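# Unload three sand cores from the mould onto plywood

## Task

Remove three sand cores from the mould and set all three down lying on the plywood boards next to the mould, then release them. The three are the long core with the rounded nose and the two upright bladed cores in the mould half on the robot's right. The other two cores must remain upright in the mould.

## Robot and tools

ROBOT. There are two arms, left_arm and right_arm, plus a two-camera stand fixed to the floor behind them. Each arm has six joints, always listed in this order: waist, shoulder, elbow, wrist pitch, wrist yaw, wrist roll. A gripper comes after them. Stated joint ranges in rad: waist -2.618 to 3.054, shoulder 0.000 to 3.142, elbow 0.000 to 3.142, wrist pitch -1.571 to 1.571, wrist yaw -1.571 to 1.571, wrist roll -2.094 to 2.094. The true ends may differ from these by up to 0.059 rad.

FRAMES. The scene frame has its origin at table height, halfway between the nominal arm bases. +x points out over the table, +z points up, and +y points toward left_arm. Image left and right do not follow arm names. The calibrated base poses are: left_arm at (+0.031, +0.345, 0) m with quat_wxyz (+1.000, 0, 0, +0.008), and right_arm at (+0.030, -0.335, 0) m with quat_wxyz (+1.000, 0, 0, -0.014). Hand positions, hand orientations and wrist-camera poses are reported in each arm's own base frame, and can be off by a few cm. The gripper's fingers point along its +z axis and close along its y axis. end_effector_position is the point between the pads, about 1 cm short of the fingertips.

ROWS. Every motion command is built from rows of 14 numbers, each in [-1, 1]. The first 7 belong to left_arm: six joint displacements, then the opening. The last 7 belong to right_arm in the same layout. Both arms must always be filled in.
- Joint entries are offsets, not poses. They are measured from the Joint targets shown when the action (or move) begins, not from the previous row. For waist, shoulder and elbow, 1.0 equals 2.224 rad. For the three wrist joints, 1.0 equals 8.485 rad. Sending the same offset again moves the joint further.
- The opening entry is absolute: +1 is fully open and -1 is shut. Writing 0 there is a real command, so resend the current value to leave a gripper unchanged.
- A request that pushes a joint more than 0.059 rad beyond its range end is rejected for both arms.

TOOLS.
execute_actions(actions, cameras). actions is a list of actions. Each action is a list of up to 15 rows, and each row is one 1/30 s step. A short action repeats its final row until 15 steps are done, so every action lasts 0.5 s. cameras lists camera names, ["all"] or []. By default you get images only when actions is empty, and an empty list also returns the full state and the scene number.
move(target, speed, blend, opening_speed, grip_force, blocking, cameras). target is either one 14-number row or a list of up to 15 rows. Every row's offsets are counted from the same Joint targets held at call time. All joints move together, so the hand follows a curve. The move neither avoids obstacles nor avoids the other arm.
- speed: rad/s for the joint with the longest travel, 0.01 to 12.57, default 0.5. Give one value, or one per target.
- blend: rad of corner rounding at intermediate targets; 0 means stop at each.
- opening_speed: how fast the opening command changes, in scale units per second, at least 0.2.
- grip_force: newtons per pad, 10 to 50. Give one value or one per arm. It stays set until changed; lower values close slowly.
- blocking=false: returns after about 0.5 s while the motion keeps running.
The extra "move:" line reports done, off_target (resting more than 0.035 rad from target), moving, held or fault, and may add limits=held.
wait(seconds 0 to 10, cameras): lets time run with the last commands held.
stop(cameras): brakes a running move.
zoom_image(camera, region): camera is cam_left_wrist or cam_right_wrist. region is [x0, y0, x1, y1] in pixels from the top-left corner, at most 504 by 504.
finished_scene(scene): pass the current scene number to end the scene. This cannot be undone.

CAMERAS. cam_left_wrist and cam_right_wrist, each 896x504, sent in that order.

RESULTS.
- Joint positions and Joint velocities: per arm, the six joints (rad, rad/s), then the pad gap in m (0.094 when fully open). "within noise" means the arm is still.
- Joint targets: the base that the next offsets count from.
- Tool commands: the current gripper commands.
- grip_measured: the actual opening on the command scale.
- grip_effort_nm: gripper motor effort; negative means closing. It is not a pad force.
- Joint torques: include the arm's own weight, and joints 1 to 3 wrap at ±28 N m.
- "joint sent to its limit": a joint reached its end.
- "joint command not followed": the clearance check changed or withheld targets.
- MOTOR HOT appears at 75 °C. An OVER-TEMPERATURE FAULT comes at 90 °C and folds that arm away for the rest of the scene.

MOTION LIMITS. A joint target may lead the measured angle by at most 0.339 rad (waist, shoulder, elbow) or 2.2 rad (wrists) per step. If targets would put a hand more than 200 mm from where it is, they are scaled back, so large moves take several actions. If an arm is stopped or dragged, command its targets back past the measured positions to end the push.

GRIPPING. Sand cores may crumble, so close with opening_speed and a moderate grip_force. Below first contact, squeeze rises about 1 N per 0.001 of command. To release, command clearly above grip_measured.

AVOID. Do not drop cores or release them while they move. Do not hit the mould, table or fixtures hard, and do not let parts fall far or off the table. Keep the arms from touching each other, and never let one gripper close on the other's fingers. The wrist-camera cables count as part of the hand, so keep them from snagging or being pressed. Do not hold arms stretched out or loaded for long, because motors heat up.

Each tool is called after "Call:" as a command line: name --argument value for each argument, lists and objects as JSON in quotes; but a table of rows of numbers goes row by row, as --pt "numbers of a row", without its own name.

## Session

Call:
execute_actions --actions '[]'

Scene clock: 0.00 s.
left_arm: end_effector_position=(+0.3628, -0.0246, +0.2019) grip_measured=+1.000 grip_effort_nm=n/a end_effector_quat_wxyz=(+0.567, -0.059, +0.819, -0.064) | right_arm: end_effector_position=(+0.3464, +0.0128, +0.2780) grip_measured=+1.000 grip_effort_nm=n/a end_effector_quat_wxyz=(+0.512, -0.227, +0.829, +0.002)
Joint positions: left_arm=[-0.096 1.023 0.565 0.102 -0.051 -0.204 0.094] | right_arm=[-0.157 1.051 1.019 -0.506 -0.374 -0.477 0.094]
Joint velocities: within noise
Joint torques (N m): no reading
Heat: left arm: 34 °C; right arm: 36 °C.
Joint targets: left_arm=[-0.096 1.015 0.574 0.108 -0.052 -0.203] | right_arm=[-0.157 1.043 1.031 -0.504 -0.378 -0.476]
Tool commands: left_gripper/opening=+1.0 right_gripper/opening=+1.0

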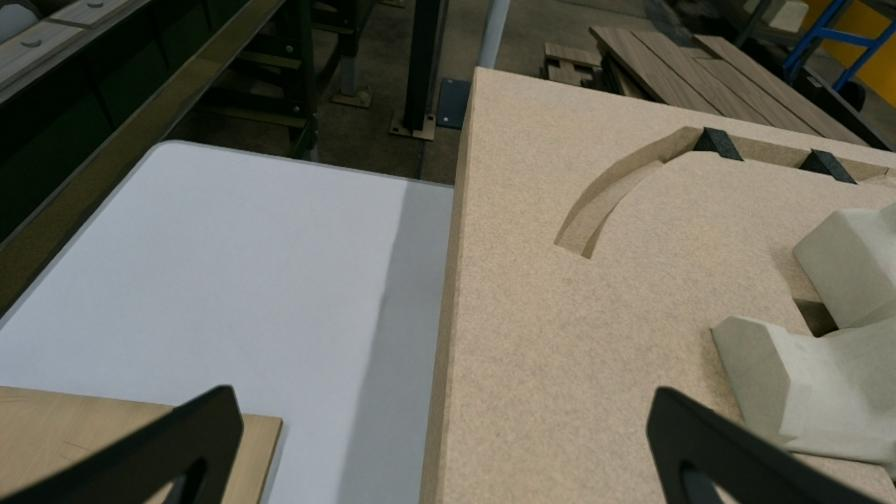

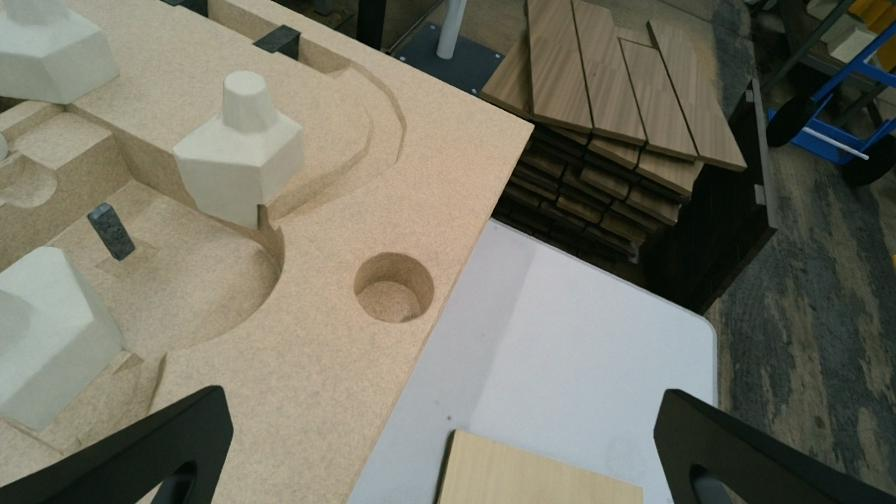

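Call:
move --target '[0.0432,0.1281,0.4613,-0.1659,0.0061,0.0239,1,0.0706,0.1156,0.2558,-0.0938,0.0445,0.0561,1]' --cameras '["all"]'

Scene clock: 20.00 s.
left_arm: end_effector_position=(+0.2987, +0.0002, +0.2877) grip_measured=+1.000 grip_effort_nm=0.03 end_effector_quat_wxyz=(+0.279, +0.000, +0.960, +0.002) | right_arm: end_effector_position=(+0.3004, +0.0000, +0.2851) grip_measured=+1.000 grip_effort_nm=0.03 end_effector_quat_wxyz=(+0.277, -0.001, +0.961, +0.001)
Joint positions: left_arm=[-0.008 1.289 1.577 -1.293 -0.008 -0.006 0.094] | right_arm=[-0.007 1.294 1.571 -1.286 -0.006 -0.008 0.094]
Joint torques (N m): left_arm=[0.68 -2.32 6.57 1.45 0.11 0.03] | right_arm=[0.59 -2.69 7.51 0.82 0.07 0.07]
Heat: left arm: 36 °C; right arm: 38 °C.
Joint targets: left_arm=[0.000 1.300 1.600 -1.300 0.000 0.000] | right_arm=[0.000 1.300 1.600 -1.300 -0.001 0.000]
move: done

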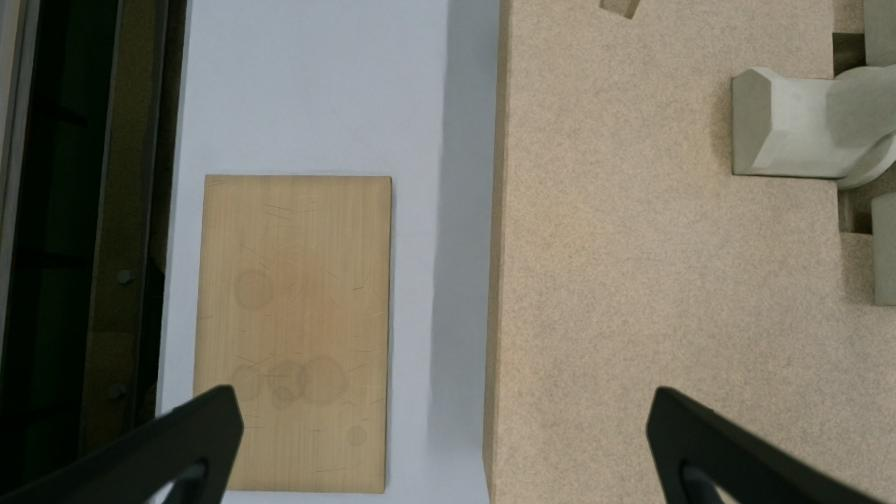

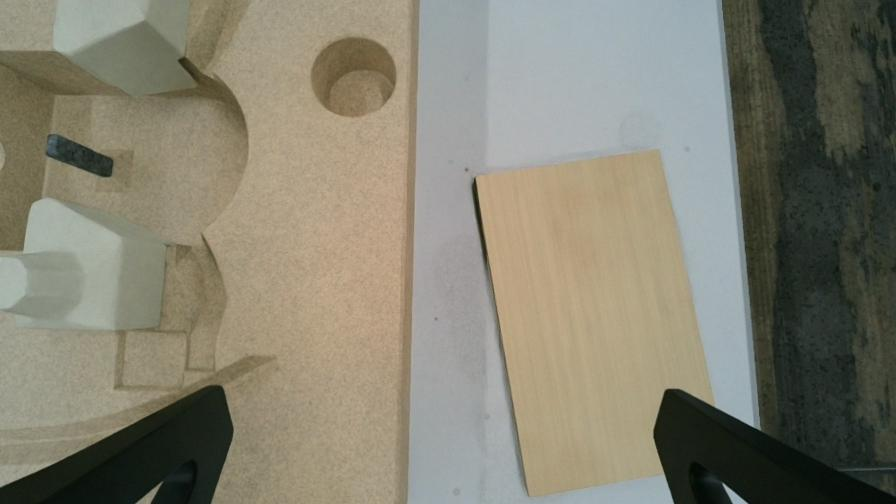

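Call:
move --target '[-0.27,0,0,0,0,0,1,0.27,0,0,0,0,0,1]' --cameras '["all"]'

Scene clock: 24.80 s.
left_arm: end_effector_position=(+0.2486, -0.1662, +0.2868) grip_measured=+1.000 grip_effort_nm=0.03 end_effector_quat_wxyz=(+0.265, +0.279, +0.920, -0.081) | right_arm: end_effector_position=(+0.2480, +0.1695, +0.2851) grip_measured=+1.000 grip_effort_nm=0.03 end_effector_quat_wxyz=(+0.265, -0.285, +0.918, +0.081)
Joint positions: left_arm=[-0.594 1.292 1.577 -1.294 -0.003 -0.005 0.094] | right_arm=[0.595 1.294 1.571 -1.287 -0.002 -0.007 0.094]
Joint torques (N m): left_arm=[-0.44 -2.54 6.53 1.4 0.06 0] | right_arm=[0.5 -2.69 7.5 0.83 0.01 0.05]
Heat: left arm: 36 °C; right arm: 38 °C.
Joint targets: left_arm=[-0.600 1.300 1.600 -1.300 0.000 0.000] | right_arm=[0.600 1.300 1.600 -1.300 -0.001 0.000]
move: done

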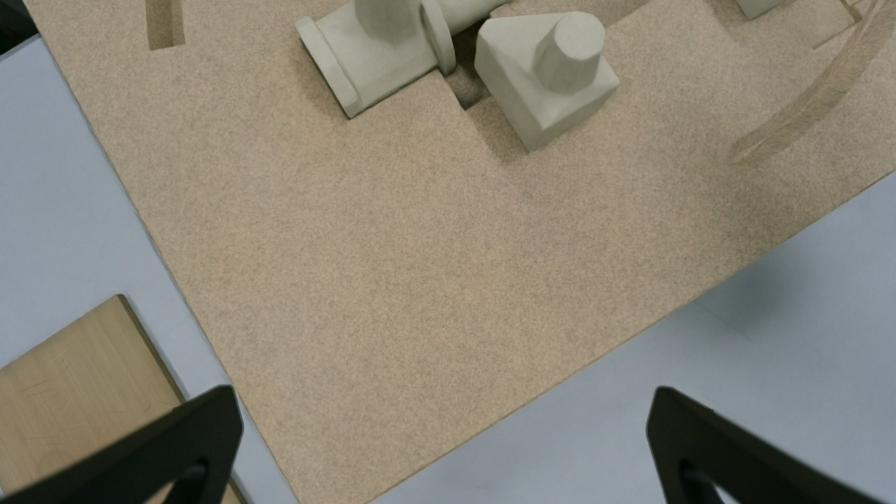

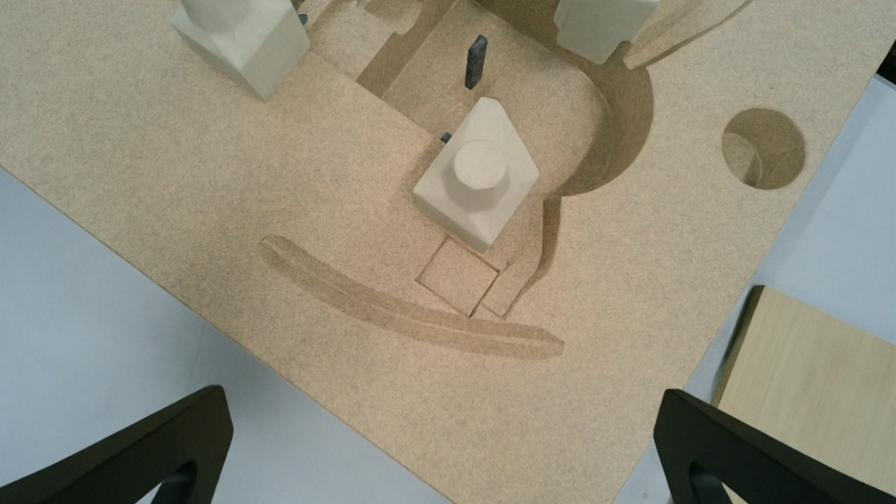

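Call:
move --target '[0.0675,0.2023,0.2248,-0.0059,0,0,1,-0.0675,0.2023,0.2248,-0.0059,0,0,1]' --cameras '["all"]'

Scene clock: 29.73 s.
left_arm: end_effector_position=(+0.3689, -0.1787, +0.3045) grip_measured=+1.000 grip_effort_nm=0.04 end_effector_quat_wxyz=(+0.271, +0.214, +0.936, -0.062) | right_arm: end_effector_position=(+0.3693, +0.1819, +0.3025) grip_measured=+1.000 grip_effort_nm=0.03 end_effector_quat_wxyz=(+0.271, -0.220, +0.935, +0.062)
Joint positions: left_arm=[-0.455 1.74 2.076 -1.343 -0.003 -0.005 0.094] | right_arm=[0.455 1.744 2.072 -1.336 -0.001 -0.007 0.094]
Joint torques (N m): left_arm=[0.4 -6.15 6.49 1.42 0.05 0] | right_arm=[-0.24 -6.26 7.3 0.8 0 0.04]
Heat: left arm: 36 °C; right arm: 38 °C.
Joint targets: left_arm=[-0.450 1.750 2.100 -1.350 0.000 0.000] | right_arm=[0.450 1.750 2.100 -1.350 0.000 0.000]
move: done

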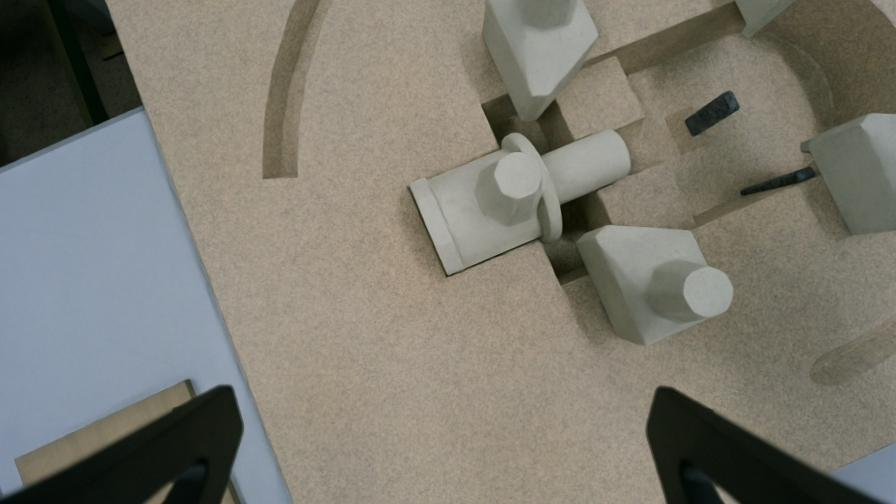

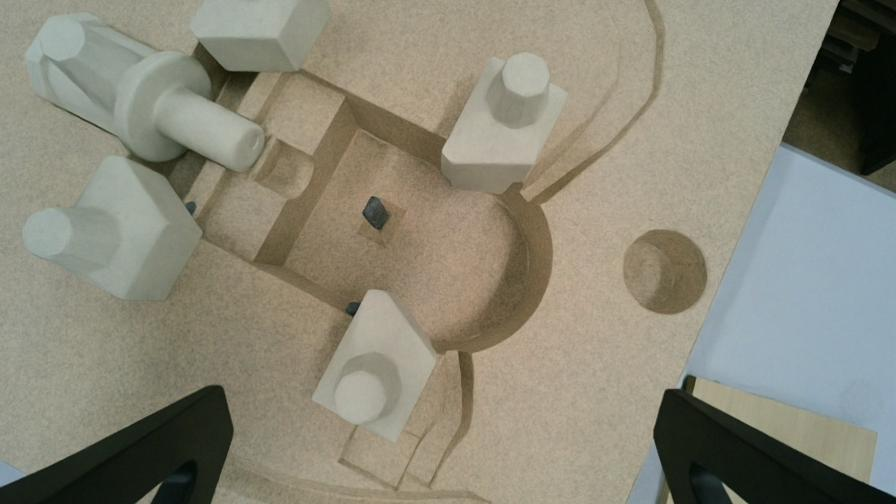

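Call:
zoom_image --camera "cam_right_wrist" --region '[300, 20, 700, 245]'

Call:
zoom_image --camera "cam_right_wrist" --region '[230, 260, 560, 500]'

Call:
zoom_image --camera "cam_left_wrist" --region '[390, 90, 790, 350]'

Call:
zoom_image --camera "cam_right_wrist" --region '[0, 0, 400, 310]'

Scaled by 1.260.

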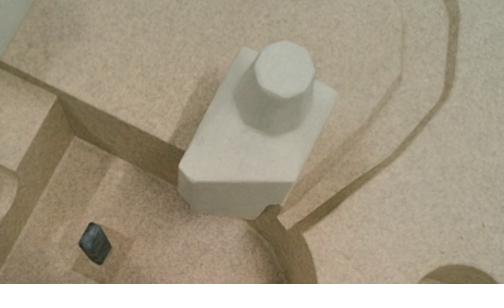

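Scaled by 1.527.

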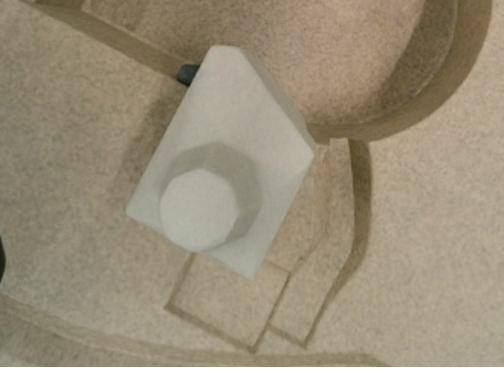

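Scaled by 1.260.

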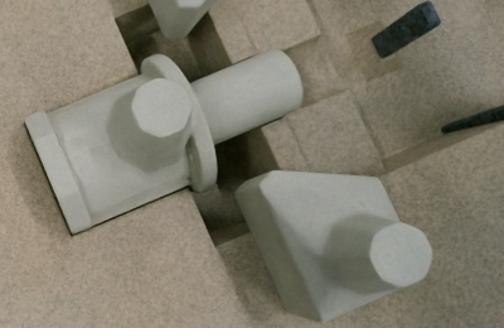

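Scaled by 1.260.

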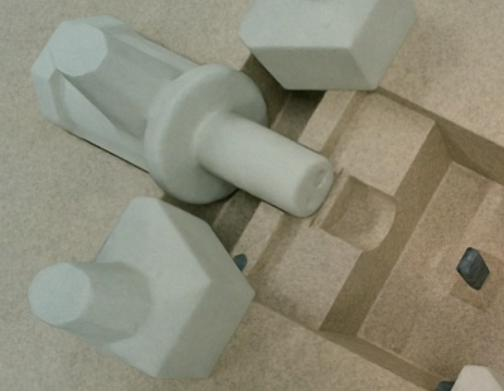

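Call:
move --target '[0,0,0,0,0,0,1,0.0872,0.0481,-0.0229,-0.0147,0.0233,0.0691,1]' --cameras '["all"]'

Scene clock: 142.53 s.
left_arm: end_effector_position=(+0.3687, -0.1786, +0.3044) grip_measured=+1.000 grip_effort_nm=0.03 end_effector_quat_wxyz=(+0.271, +0.214, +0.936, -0.062) | right_arm: end_effector_position=(+0.3376, +0.2115, +0.2470) grip_measured=+1.000 grip_effort_nm=0.03 end_effector_quat_wxyz=(+0.182, -0.017, +0.983, +0.016)
Joint positions: left_arm=[-0.455 1.74 2.076 -1.343 -0.003 -0.005 0.094] | right_arm=[0.641 1.848 2.056 -1.459 0.185 0.577 0.094]
Joint torques (N m): left_arm=[0.42 -6.05 6.48 1.4 0.04 -0.02] | right_arm=[0.31 -6.83 4.57 0.46 0.18 0.1]
Heat: left arm: 38 °C; right arm: 38 °C.
Joint targets: left_arm=[-0.450 1.750 2.100 -1.350 0.000 0.000] | right_arm=[0.644 1.858 2.049 -1.475 0.197 0.586]
move: done

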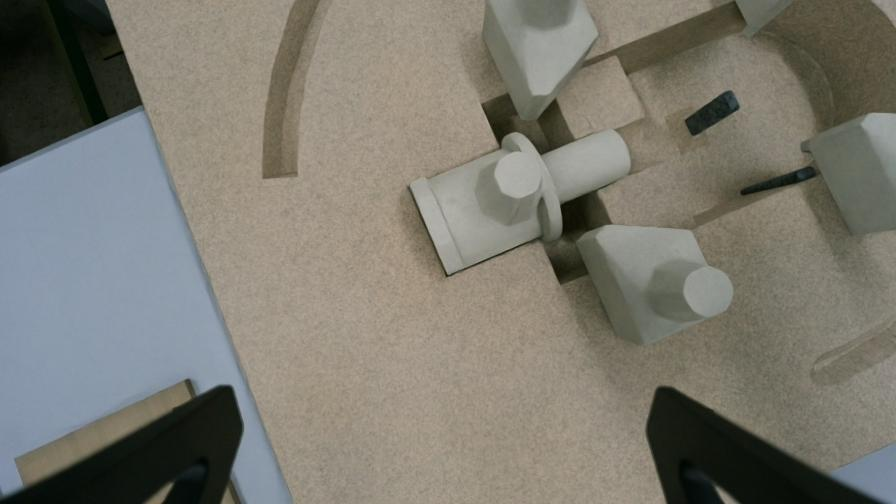

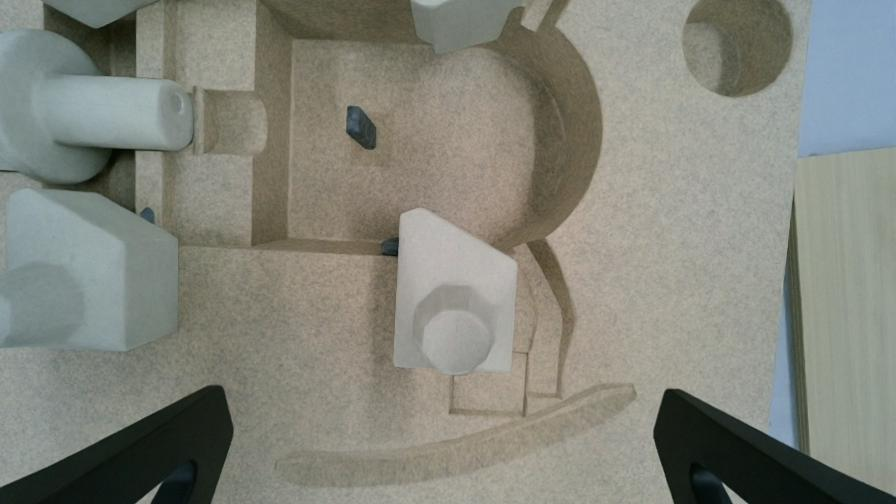

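Call:
move --target '[0,0,0,0,0,0,1,-0.0081,-0.0373,-0.1776,0.0369,0,-0.0021,1]' --speed 0.3 --cameras '["all"]'

Scene clock: 152.23 s.
left_arm: end_effector_position=(+0.3687, -0.1786, +0.3044) grip_measured=+1.000 grip_effort_nm=0.03 end_effector_quat_wxyz=(+0.271, +0.214, +0.936, -0.062) | right_arm: end_effector_position=(+0.3359, +0.2063, +0.1567) grip_measured=+1.000 grip_effort_nm=0.03 end_effector_quat_wxyz=(+0.150, -0.018, +0.989, -0.009)
Joint positions: left_arm=[-0.455 1.74 2.076 -1.343 -0.003 -0.005 0.094] | right_arm=[0.633 1.813 1.661 -1.181 0.186 0.575 0.094]
Joint torques (N m): left_arm=[0.31 -6.01 6.48 1.4 0.07 0.01] | right_arm=[-0.59 -10.89 4.94 0.65 0.19 -0.11]
Heat: left arm: 38 °C; right arm: 37 °C.
Joint targets: left_arm=[-0.450 1.750 2.100 -1.350 0.000 0.000] | right_arm=[0.626 1.774 1.654 -1.162 0.197 0.569]
move: off_target (right_arm); right_arm: the shoulder is farthest, 0.038 rad from its target

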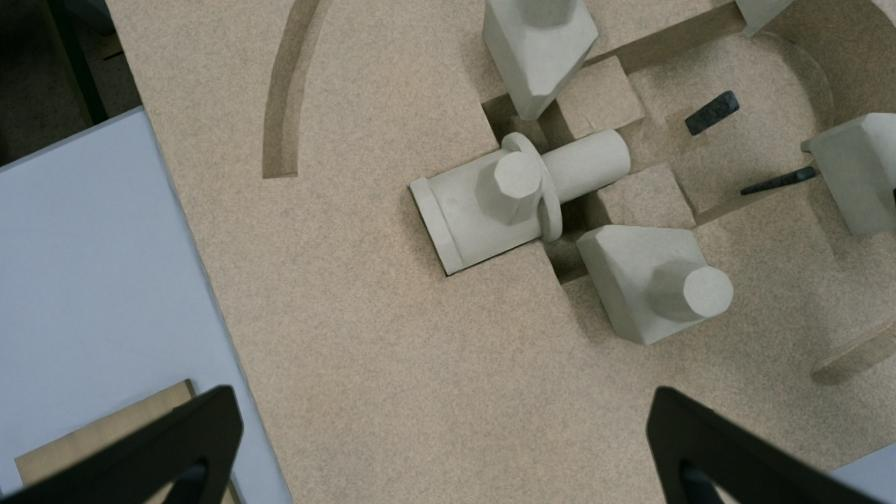

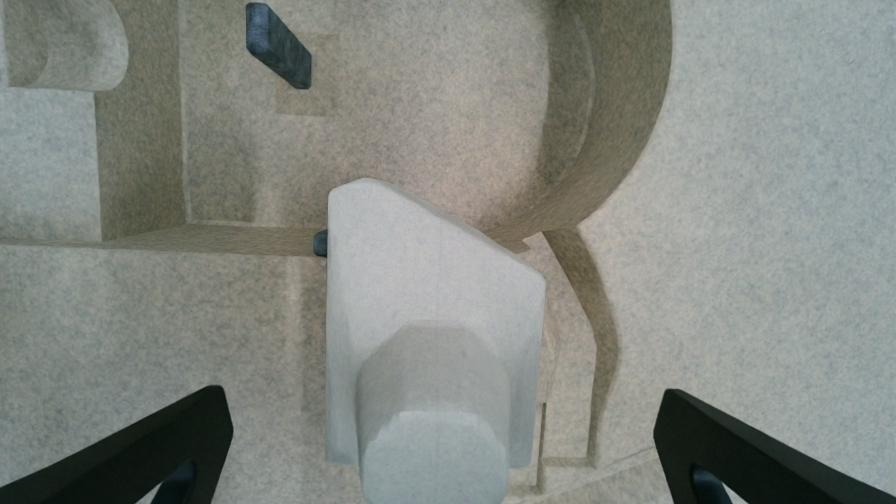

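Call:
move --target '[0,0,0,0,0,0,1,0,-0.0031,-0.0427,0.0103,0,0,1]' --speed 0.15 --cameras '["all"]'

Scene clock: 157.53 s.
left_arm: end_effector_position=(+0.3687, -0.1786, +0.3044) grip_measured=+1.000 grip_effort_nm=0.03 end_effector_quat_wxyz=(+0.271, +0.214, +0.936, -0.062) | right_arm: end_effector_position=(+0.3351, +0.2057, +0.1357) grip_measured=+1.000 grip_effort_nm=0.03 end_effector_quat_wxyz=(+0.150, -0.018, +0.988, -0.008)
Joint positions: left_arm=[-0.455 1.74 2.076 -1.343 -0.003 -0.005 0.094] | right_arm=[0.633 1.804 1.567 -1.094 0.186 0.574 0.094]
Joint torques (N m): left_arm=[0.43 -6.09 6.56 1.41 0.04 0] | right_arm=[-0.62 -10.69 4.94 0.67 0.18 -0.11]
Heat: left arm: 38 °C; right arm: 36 °C.
Joint targets: left_arm=[-0.450 1.750 2.100 -1.350 0.000 0.000] | right_arm=[0.626 1.768 1.559 -1.075 0.197 0.568]
move: off_target (right_arm); right_arm: the shoulder is farthest, 0.037 rad from its target

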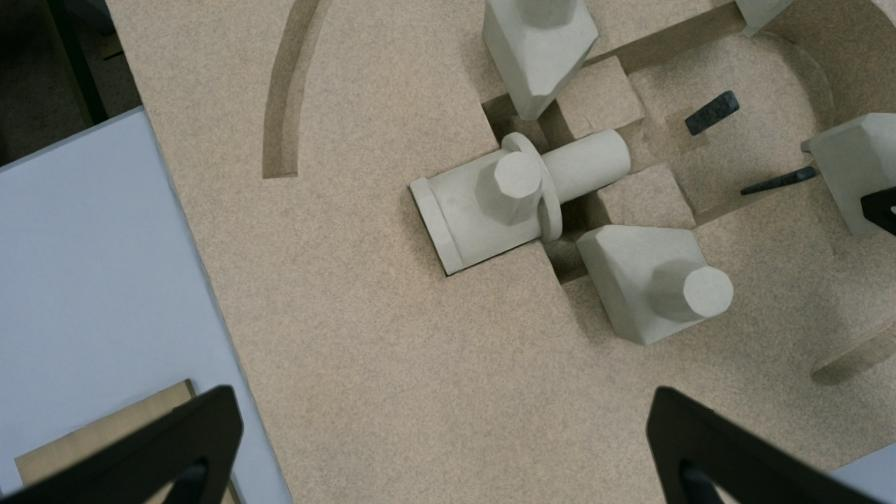

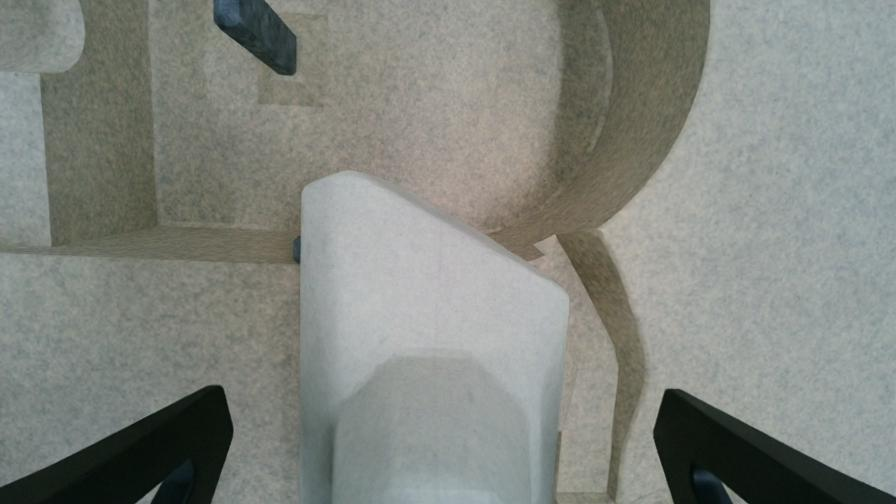

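Call:
move --target '[0,0,0,0,0,0,1,0,0,0,0,0,0,-0.3]' --opening_speed 0.4 --grip_force 25 --cameras '["cam_right_wrist"]'

Scene clock: 163.47 s.
left_arm: end_effector_position=(+0.3687, -0.1786, +0.3044) grip_measured=+1.000 grip_effort_nm=0.03 end_effector_quat_wxyz=(+0.271, +0.214, +0.936, -0.062) | right_arm: end_effector_position=(+0.3351, +0.2076, +0.1356) grip_measured=+0.169 grip_effort_nm=-0.54 end_effector_quat_wxyz=(+0.150, -0.019, +0.989, -0.004)
Joint positions: left_arm=[-0.455 1.74 2.076 -1.343 -0.003 -0.005 0.094] | right_arm=[0.633 1.804 1.567 -1.09 0.177 0.574 0.055]
Joint torques (N m): left_arm=[0.42 -5.98 6.5 1.41 0.06 0.02] | right_arm=[-0.59 -10.71 4.96 0.63 0.27 -0.1]
Heat: left arm: 38 °C; right arm: 36 °C.
Joint targets: left_arm=[-0.450 1.750 2.100 -1.350 0.000 0.000] | right_arm=[0.626 1.768 1.559 -1.075 0.197 0.569]
grip_force (N): 25, 25
move: off_target (right_arm); right_arm: the shoulder is farthest, 0.036 rad from its target
Images, in order (width x height): cam_right_wrist 896x504.

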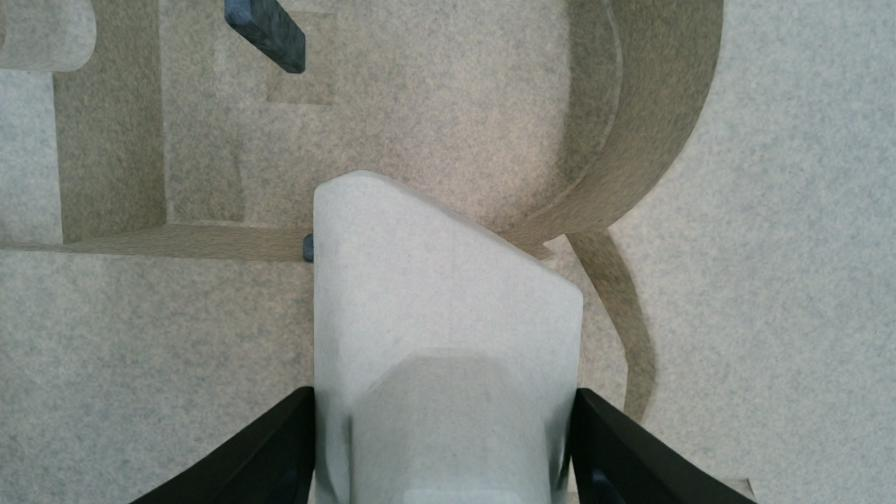

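Call:
move --pt "0 0 0 0 0 0 1 0 0.0031 0.0427 -0.0102 0 0 -0.3" --pt "0 0 0 0 0 0 1 0 0.0153 0.1219 -0.0277 0 0 -0.3" --pt "0 0 0 0 0 0 1 0 0.04 0.2203 -0.0471 0 0 -0.3" --speed 0.2 --blend 0.03 --cameras '["all"]'

Scene clock: 171.57 s.
left_arm: end_effector_position=(+0.3687, -0.1786, +0.3044) grip_measured=+1.000 grip_effort_nm=0.03 end_effector_quat_wxyz=(+0.271, +0.214, +0.936, -0.062) | right_arm: end_effector_position=(+0.3295, +0.2039, +0.2279) grip_measured=+0.169 grip_effort_nm=-0.54 end_effector_quat_wxyz=(+0.149, -0.019, +0.989, -0.003)
Joint positions: left_arm=[-0.455 1.74 2.076 -1.343 -0.003 -0.005 0.094] | right_arm=[0.633 1.854 2.006 -1.48 0.176 0.573 0.055]
Joint torques (N m): left_arm=[0.44 -6.01 6.48 1.41 0.05 0] | right_arm=[-0.57 -7.51 8.5 0.55 0.28 -0.09]
Heat: left arm: 38 °C; right arm: 37 °C.
Joint targets: left_arm=[-0.450 1.750 2.100 -1.350 0.000 0.000] | right_arm=[0.626 1.856 2.049 -1.474 0.197 0.569]
grip_force (N): 25, 25
move: off_target (right_arm); right_arm: the elbow is farthest, 0.043 rad from its target

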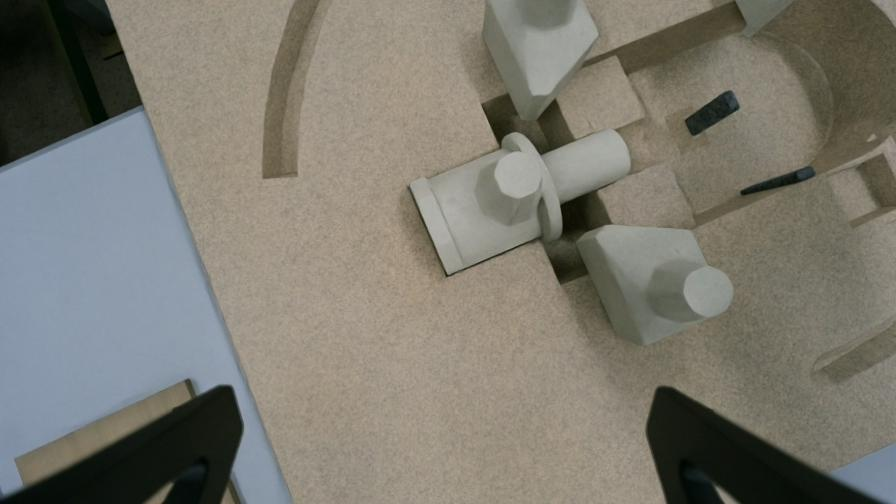

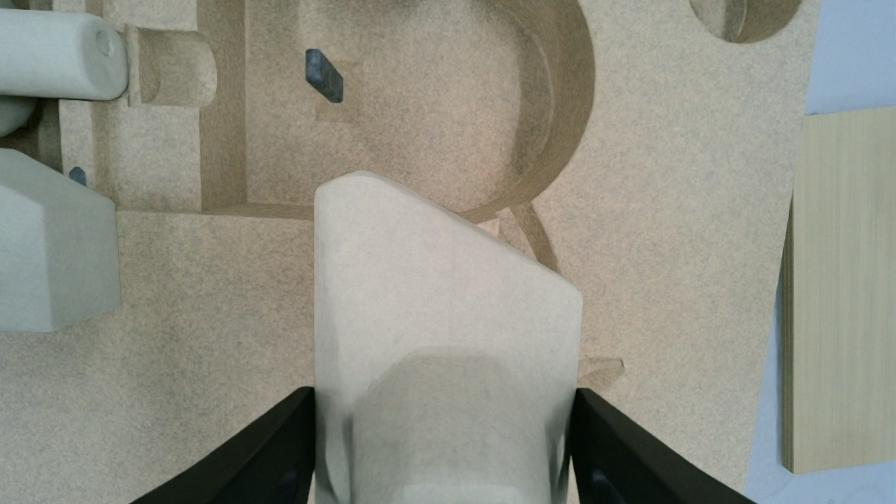

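Call:
move --target '[-0.1124,0,0,0,0,0,1,0,0.0301,0.0926,-0.0107,0,0,-0.3]' --speed 0.25 --cameras '["all"]'

Scene clock: 176.80 s.
left_arm: end_effector_position=(+0.3149, -0.2622, +0.3044) grip_measured=+1.000 grip_effort_nm=0.03 end_effector_quat_wxyz=(+0.261, +0.326, +0.904, -0.095) | right_arm: end_effector_position=(+0.3390, +0.2109, +0.2569) grip_measured=+0.169 grip_effort_nm=-0.54 end_effector_quat_wxyz=(+0.167, -0.017, +0.986, +0.009)
Joint positions: left_arm=[-0.697 1.74 2.076 -1.343 -0.001 -0.005 0.094] | right_arm=[0.633 1.921 2.213 -1.575 0.176 0.573 0.055]
Joint torques (N m): left_arm=[-0.23 -6.02 6.56 1.41 0.05 0] | right_arm=[-0.58 -7.75 8.16 0.67 0.28 -0.09]
Heat: left arm: 38 °C; right arm: 37 °C.
Joint targets: left_arm=[-0.700 1.750 2.100 -1.350 0.000 0.000] | right_arm=[0.626 1.923 2.255 -1.565 0.197 0.569]
grip_force (N): 25, 25
move: off_target (right_arm); right_arm: the elbow is farthest, 0.042 rad from its target

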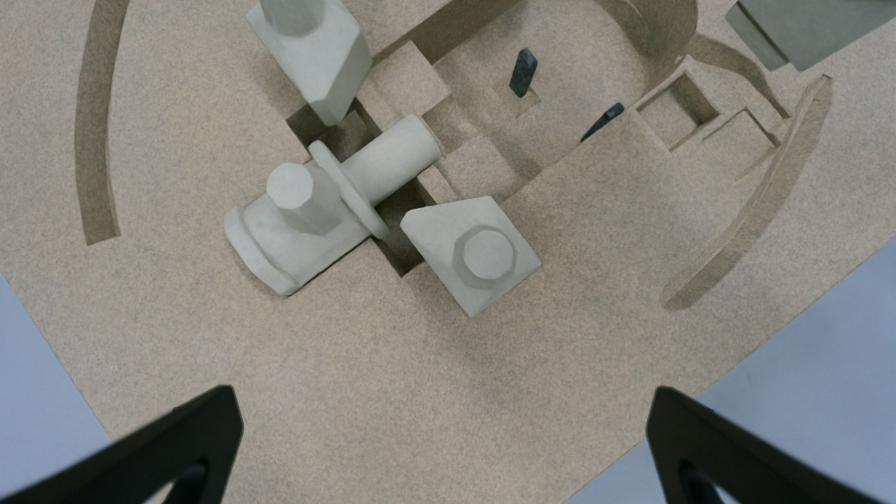

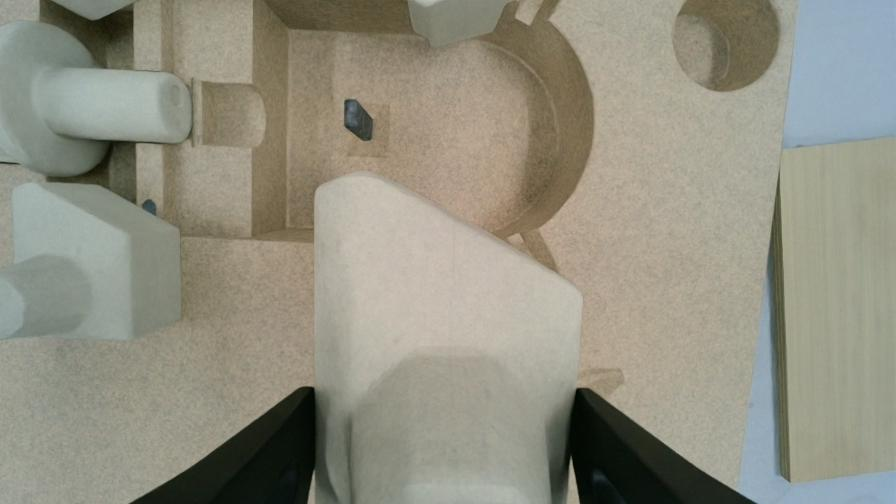

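Call:
move --target '[-0.045,-0.2023,-0.2248,0.0354,0,0,1,0,0,0,0,0,0,-0.3]' --cameras '["cam_left_wrist"]'

Scene clock: 184.53 s.
left_arm: end_effector_position=(+0.2471, -0.2489, +0.3274) grip_measured=+1.000 grip_effort_nm=0.03 end_effector_quat_wxyz=(+0.358, +0.353, +0.851, -0.150) | right_arm: end_effector_position=(+0.3390, +0.2109, +0.2569) grip_measured=+0.169 grip_effort_nm=-0.54 end_effector_quat_wxyz=(+0.167, -0.017, +0.986, +0.009)
Joint positions: left_arm=[-0.793 1.318 1.611 -1.065 -0.001 -0.005 0.094] | right_arm=[0.633 1.921 2.213 -1.575 0.176 0.573 0.055]
Joint torques (N m): left_arm=[-0.5 -4.85 4 1.97 0.03 0] | right_arm=[-0.59 -7.75 8.17 0.65 0.28 -0.09]
Heat: left arm: 38 °C; right arm: 38 °C.
Joint targets: left_arm=[-0.800 1.300 1.600 -1.049 0.000 0.000] | right_arm=[0.626 1.923 2.255 -1.565 0.197 0.569]
grip_force (N): 25, 25
move: off_target (right_arm); right_arm: the elbow is farthest, 0.042 rad from its target
Images, in order (width x height): cam_left_wrist 896x504.

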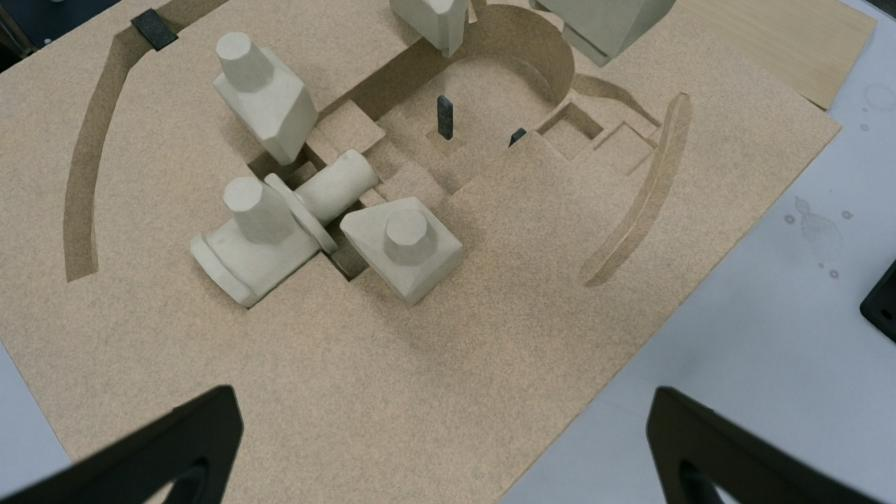

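Call:
zoom_image --camera "cam_left_wrist" --region '[380, 0, 740, 200]'

Scaled by 1.400.

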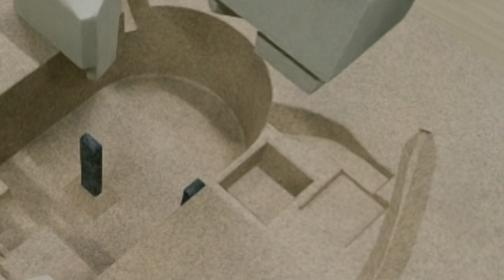

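Call:
move --pt "0 0 0 0 0 0 1 -0.2815 0 0 0 0 0 -0.3" --pt "0 0 0 0 0 0 1 -0.5782 -0.3022 -0.7675 0.2363 -0.0989 -0.027 -0.3" --speed 0.5 --blend 0.15 --cameras '["cam_right_wrist"]'

Scene clock: 211.60 s.
left_arm: end_effector_position=(+0.2471, -0.2490, +0.3275) grip_measured=+1.000 grip_effort_nm=0.03 end_effector_quat_wxyz=(+0.359, +0.353, +0.851, -0.150) | right_arm: end_effector_position=(+0.3540, -0.1383, +0.1584) grip_measured=+0.169 grip_effort_nm=-0.54 end_effector_quat_wxyz=(+0.548, +0.244, +0.780, +0.177)
Joint positions: left_arm=[-0.793 1.318 1.611 -1.065 -0.001 -0.005 0.094] | right_arm=[-0.654 1.294 0.538 0.329 -0.619 0.358 0.055]
Joint torques (N m): left_arm=[-0.51 -4.94 4.01 1.97 0.01 0] | right_arm=[-0.28 -7.28 6.5 2.43 -0.35 -0.25]
Heat: left arm: 36 °C; right arm: 38 °C.
Joint targets: left_arm=[-0.800 1.300 1.600 -1.049 0.000 0.000] | right_arm=[-0.660 1.251 0.548 0.440 -0.642 0.339]
grip_force (N): 25, 25
move: off_target (right_arm); right_arm: the wrist pitch is farthest, 0.110 rad from its target
Images, in order (width x height): cam_right_wrist 896x504.

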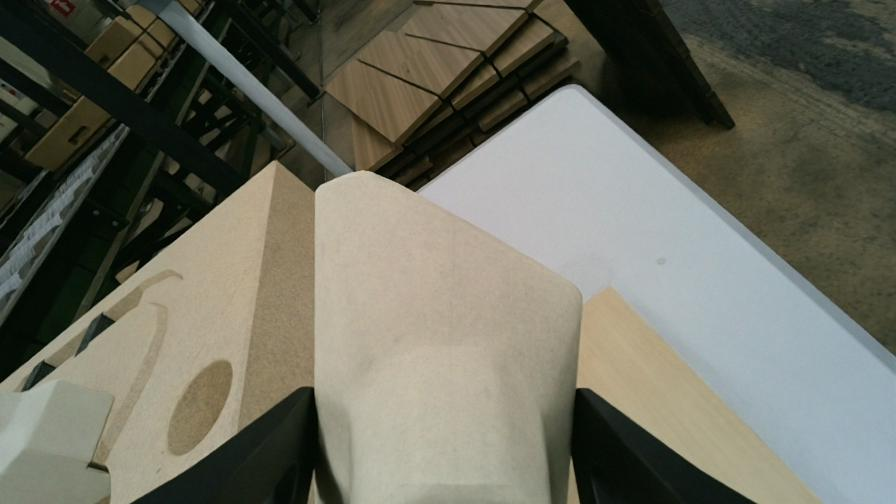

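Call:
move --target '[0,0,0,0,0,0,1,0,0.1255,-0.0778,0.0707,0,0,-0.3]' --speed 0.3 --cameras '["cam_right_wrist"]'

Scene clock: 218.13 s.
left_arm: end_effector_position=(+0.2471, -0.2490, +0.3275) grip_measured=+1.000 grip_effort_nm=0.03 end_effector_quat_wxyz=(+0.359, +0.353, +0.851, -0.150) | right_arm: end_effector_position=(+0.3604, -0.1415, +0.1301) grip_measured=+0.169 grip_effort_nm=-0.54 end_effector_quat_wxyz=(+0.618, +0.194, +0.746, +0.153)
Joint positions: left_arm=[-0.793 1.318 1.611 -1.065 -0.001 -0.005 0.094] | right_arm=[-0.654 1.535 0.368 0.93 -0.629 0.357 0.055]
Joint torques (N m): left_arm=[-0.58 -4.81 4.01 1.97 0.04 0] | right_arm=[-0.51 -4.81 5 2.48 -0.22 -0.23]
Heat: left arm: 36 °C; right arm: 40 °C.
Joint targets: left_arm=[-0.800 1.300 1.600 -1.049 0.000 0.000] | right_arm=[-0.660 1.530 0.375 1.040 -0.642 0.340]
grip_force (N): 25, 25
move: off_target (right_arm); right_arm: the wrist pitch is farthest, 0.110 rad from its target
Images, in order (width x height): cam_right_wrist 896x504.

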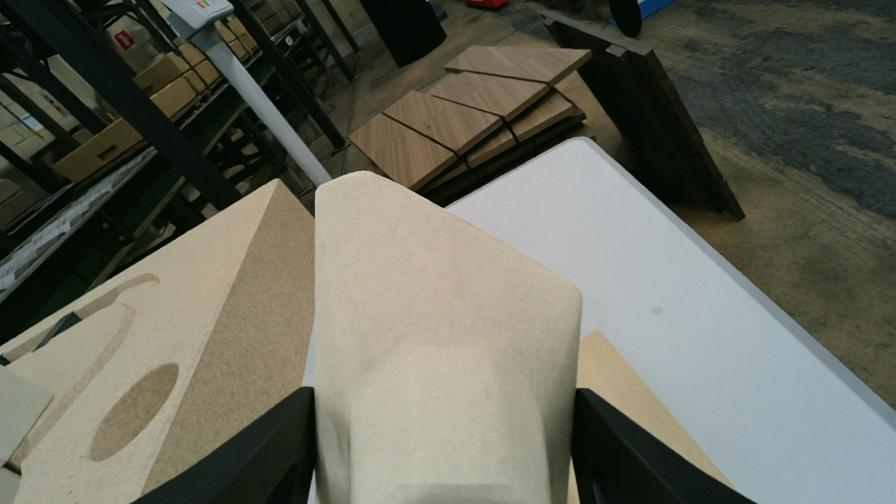

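Call:
move --target '[0,0,0,0,0,0,1,0,0.1214,-0.0202,0.0342,0,-0.0589,-0.3]' --speed 0.3 --cameras '["cam_right_wrist"]'

Scene clock: 230.73 s.
left_arm: end_effector_position=(+0.2471, -0.2490, +0.3275) grip_measured=+1.000 grip_effort_nm=0.03 end_effector_quat_wxyz=(+0.359, +0.353, +0.851, -0.150) | right_arm: end_effector_position=(+0.3605, -0.1414, +0.0821) grip_measured=+0.169 grip_effort_nm=-0.54 end_effector_quat_wxyz=(+0.630, +0.006, +0.777, +0.000)
Joint positions: left_arm=[-0.793 1.318 1.611 -1.065 -0.001 -0.005 0.094] | right_arm=[-0.654 1.802 0.325 1.219 -0.63 -0.147 0.055]
Joint torques (N m): left_arm=[-0.51 -4.92 4.07 2 0.05 0.01] | right_arm=[-0.51 -5.45 3.41 2.48 -0.2 -0.18]
Heat: left arm: 36 °C; right arm: 44 °C.
Joint targets: left_arm=[-0.800 1.300 1.600 -1.049 0.000 0.000] | right_arm=[-0.660 1.800 0.330 1.330 -0.642 -0.160]
grip_force (N): 25, 25
move: off_target (right_arm); right_arm: the wrist pitch is farthest, 0.111 rad from its target
Images, in order (width x height): cam_right_wrist 896x504.

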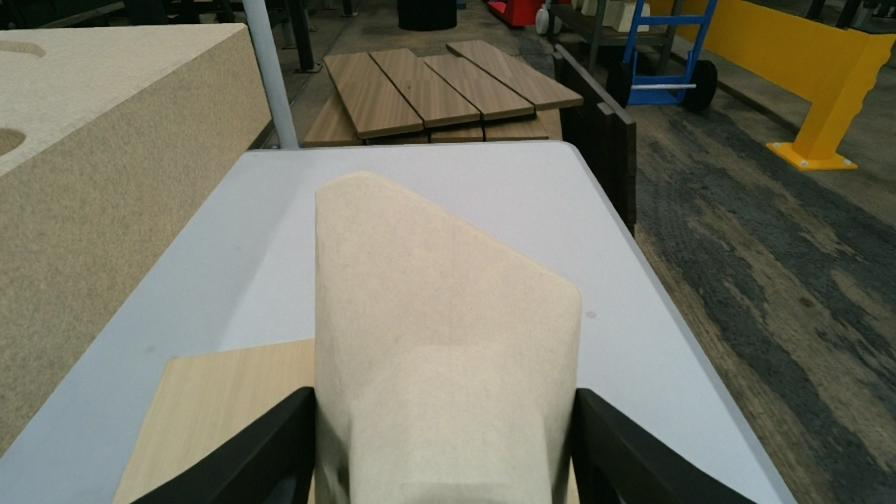

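Call:
move --target '[0,0,0,0,0,0,1,0,0.0382,-0.0297,0.0171,0,0,-0.3]' --speed 0.15 --cameras '["cam_right_wrist"]'

Scene clock: 240.03 s.
left_arm: end_effector_position=(+0.2471, -0.2490, +0.3275) grip_measured=+1.000 grip_effort_nm=0.03 end_effector_quat_wxyz=(+0.359, +0.353, +0.851, -0.150) | right_arm: end_effector_position=(+0.3489, -0.1325, +0.0658) grip_measured=+0.169 grip_effort_nm=-0.54 end_effector_quat_wxyz=(+0.628, +0.007, +0.778, +0.000)
Joint positions: left_arm=[-0.793 1.318 1.611 -1.065 -0.001 -0.005 0.094] | right_arm=[-0.654 1.884 0.262 1.359 -0.63 -0.148 0.055]
Joint torques (N m): left_arm=[-0.47 -4.89 4.05 2 0.04 0] | right_arm=[-0.5 -5.15 2.5 2.53 -0.2 -0.18]
Heat: left arm: 36 °C; right arm: 44 °C.
Joint targets: left_arm=[-0.800 1.300 1.600 -1.049 0.000 0.000] | right_arm=[-0.660 1.885 0.264 1.475 -0.642 -0.161]
grip_force (N): 25, 25
move: off_target (right_arm); right_arm: the wrist pitch is farthest, 0.116 rad from its target
Images, in order (width x height): cam_right_wrist 896x504.

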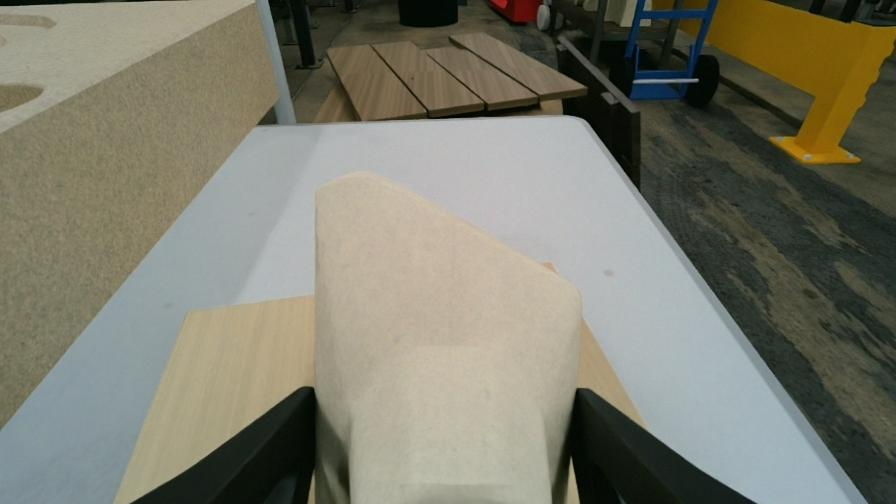

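Call:
move --target '[0,0,0,0,0,0,1,0,0.0517,0,0.0088,0,0,-0.3]' --speed 0.1 --grip_force 12 --cameras '["cam_right_wrist"]'

Scene clock: 246.47 s.
left_arm: end_effector_position=(+0.2471, -0.2490, +0.3275) grip_measured=+1.000 grip_effort_nm=0.03 end_effector_quat_wxyz=(+0.359, +0.353, +0.851, -0.150) | right_arm: end_effector_position=(+0.3499, -0.1308, +0.0597) grip_measured=+0.169 grip_effort_nm=-0.31 end_effector_quat_wxyz=(+0.638, -0.005, +0.770, -0.002)
Joint positions: left_arm=[-0.793 1.318 1.611 -1.065 -0.001 -0.005 0.094] | right_arm=[-0.655 1.98 0.262 1.483 -0.644 -0.153 0.055]
Joint torques (N m): left_arm=[-0.42 -4.9 4.01 1.99 0.07 0] | right_arm=[-0.46 -3.96 2.02 2.06 -0.06 -0.08]
Heat: left arm: 36 °C; right arm: 46 °C.
Joint targets: left_arm=[-0.800 1.300 1.600 -1.049 0.000 0.000] | right_arm=[-0.660 2.000 0.264 1.550 -0.642 -0.160]
grip_force (N): 12, 12
move: off_target (right_arm); right_arm: the wrist pitch is farthest, 0.067 rad from its target
Images, in order (width x height): cam_right_wrist 896x504.

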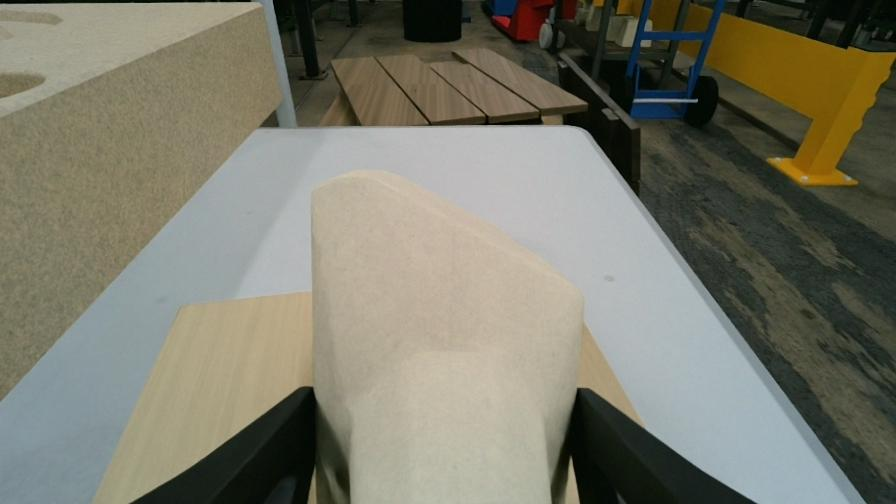

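Call:
move --target '[0,0,0,0,0,0,1,0,0.0225,0,0,0,0,-0.3]' --speed 0.05 --cameras '["cam_right_wrist"]'

Scene clock: 251.37 s.
left_arm: end_effector_position=(+0.2471, -0.2490, +0.3275) grip_measured=+1.000 grip_effort_nm=0.03 end_effector_quat_wxyz=(+0.359, +0.353, +0.851, -0.150) | right_arm: end_effector_position=(+0.3502, -0.1308, +0.0534) grip_measured=+0.169 grip_effort_nm=-0.31 end_effector_quat_wxyz=(+0.634, -0.010, +0.773, -0.002)
Joint positions: left_arm=[-0.793 1.318 1.611 -1.065 -0.001 -0.005 0.094] | right_arm=[-0.658 2.007 0.27 1.488 -0.653 -0.169 0.055]
Joint torques (N m): left_arm=[-0.55 -5 4.12 1.96 0.03 0] | right_arm=[-0.18 -2.3 1.32 2.01 0.02 0.07]
Heat: left arm: 36 °C; right arm: 45 °C.
Joint targets: left_arm=[-0.800 1.300 1.600 -1.049 0.000 0.000] | right_arm=[-0.660 2.050 0.264 1.550 -0.642 -0.161]
grip_force (N): 12, 12
move: off_target (right_arm); right_arm: the wrist pitch is farthest, 0.062 rad from its target
Images, in order (width x height): cam_right_wrist 896x504.

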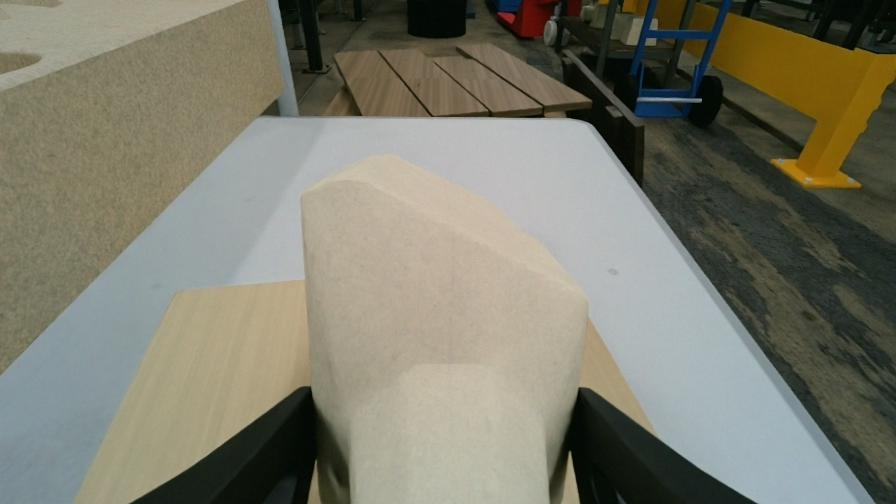

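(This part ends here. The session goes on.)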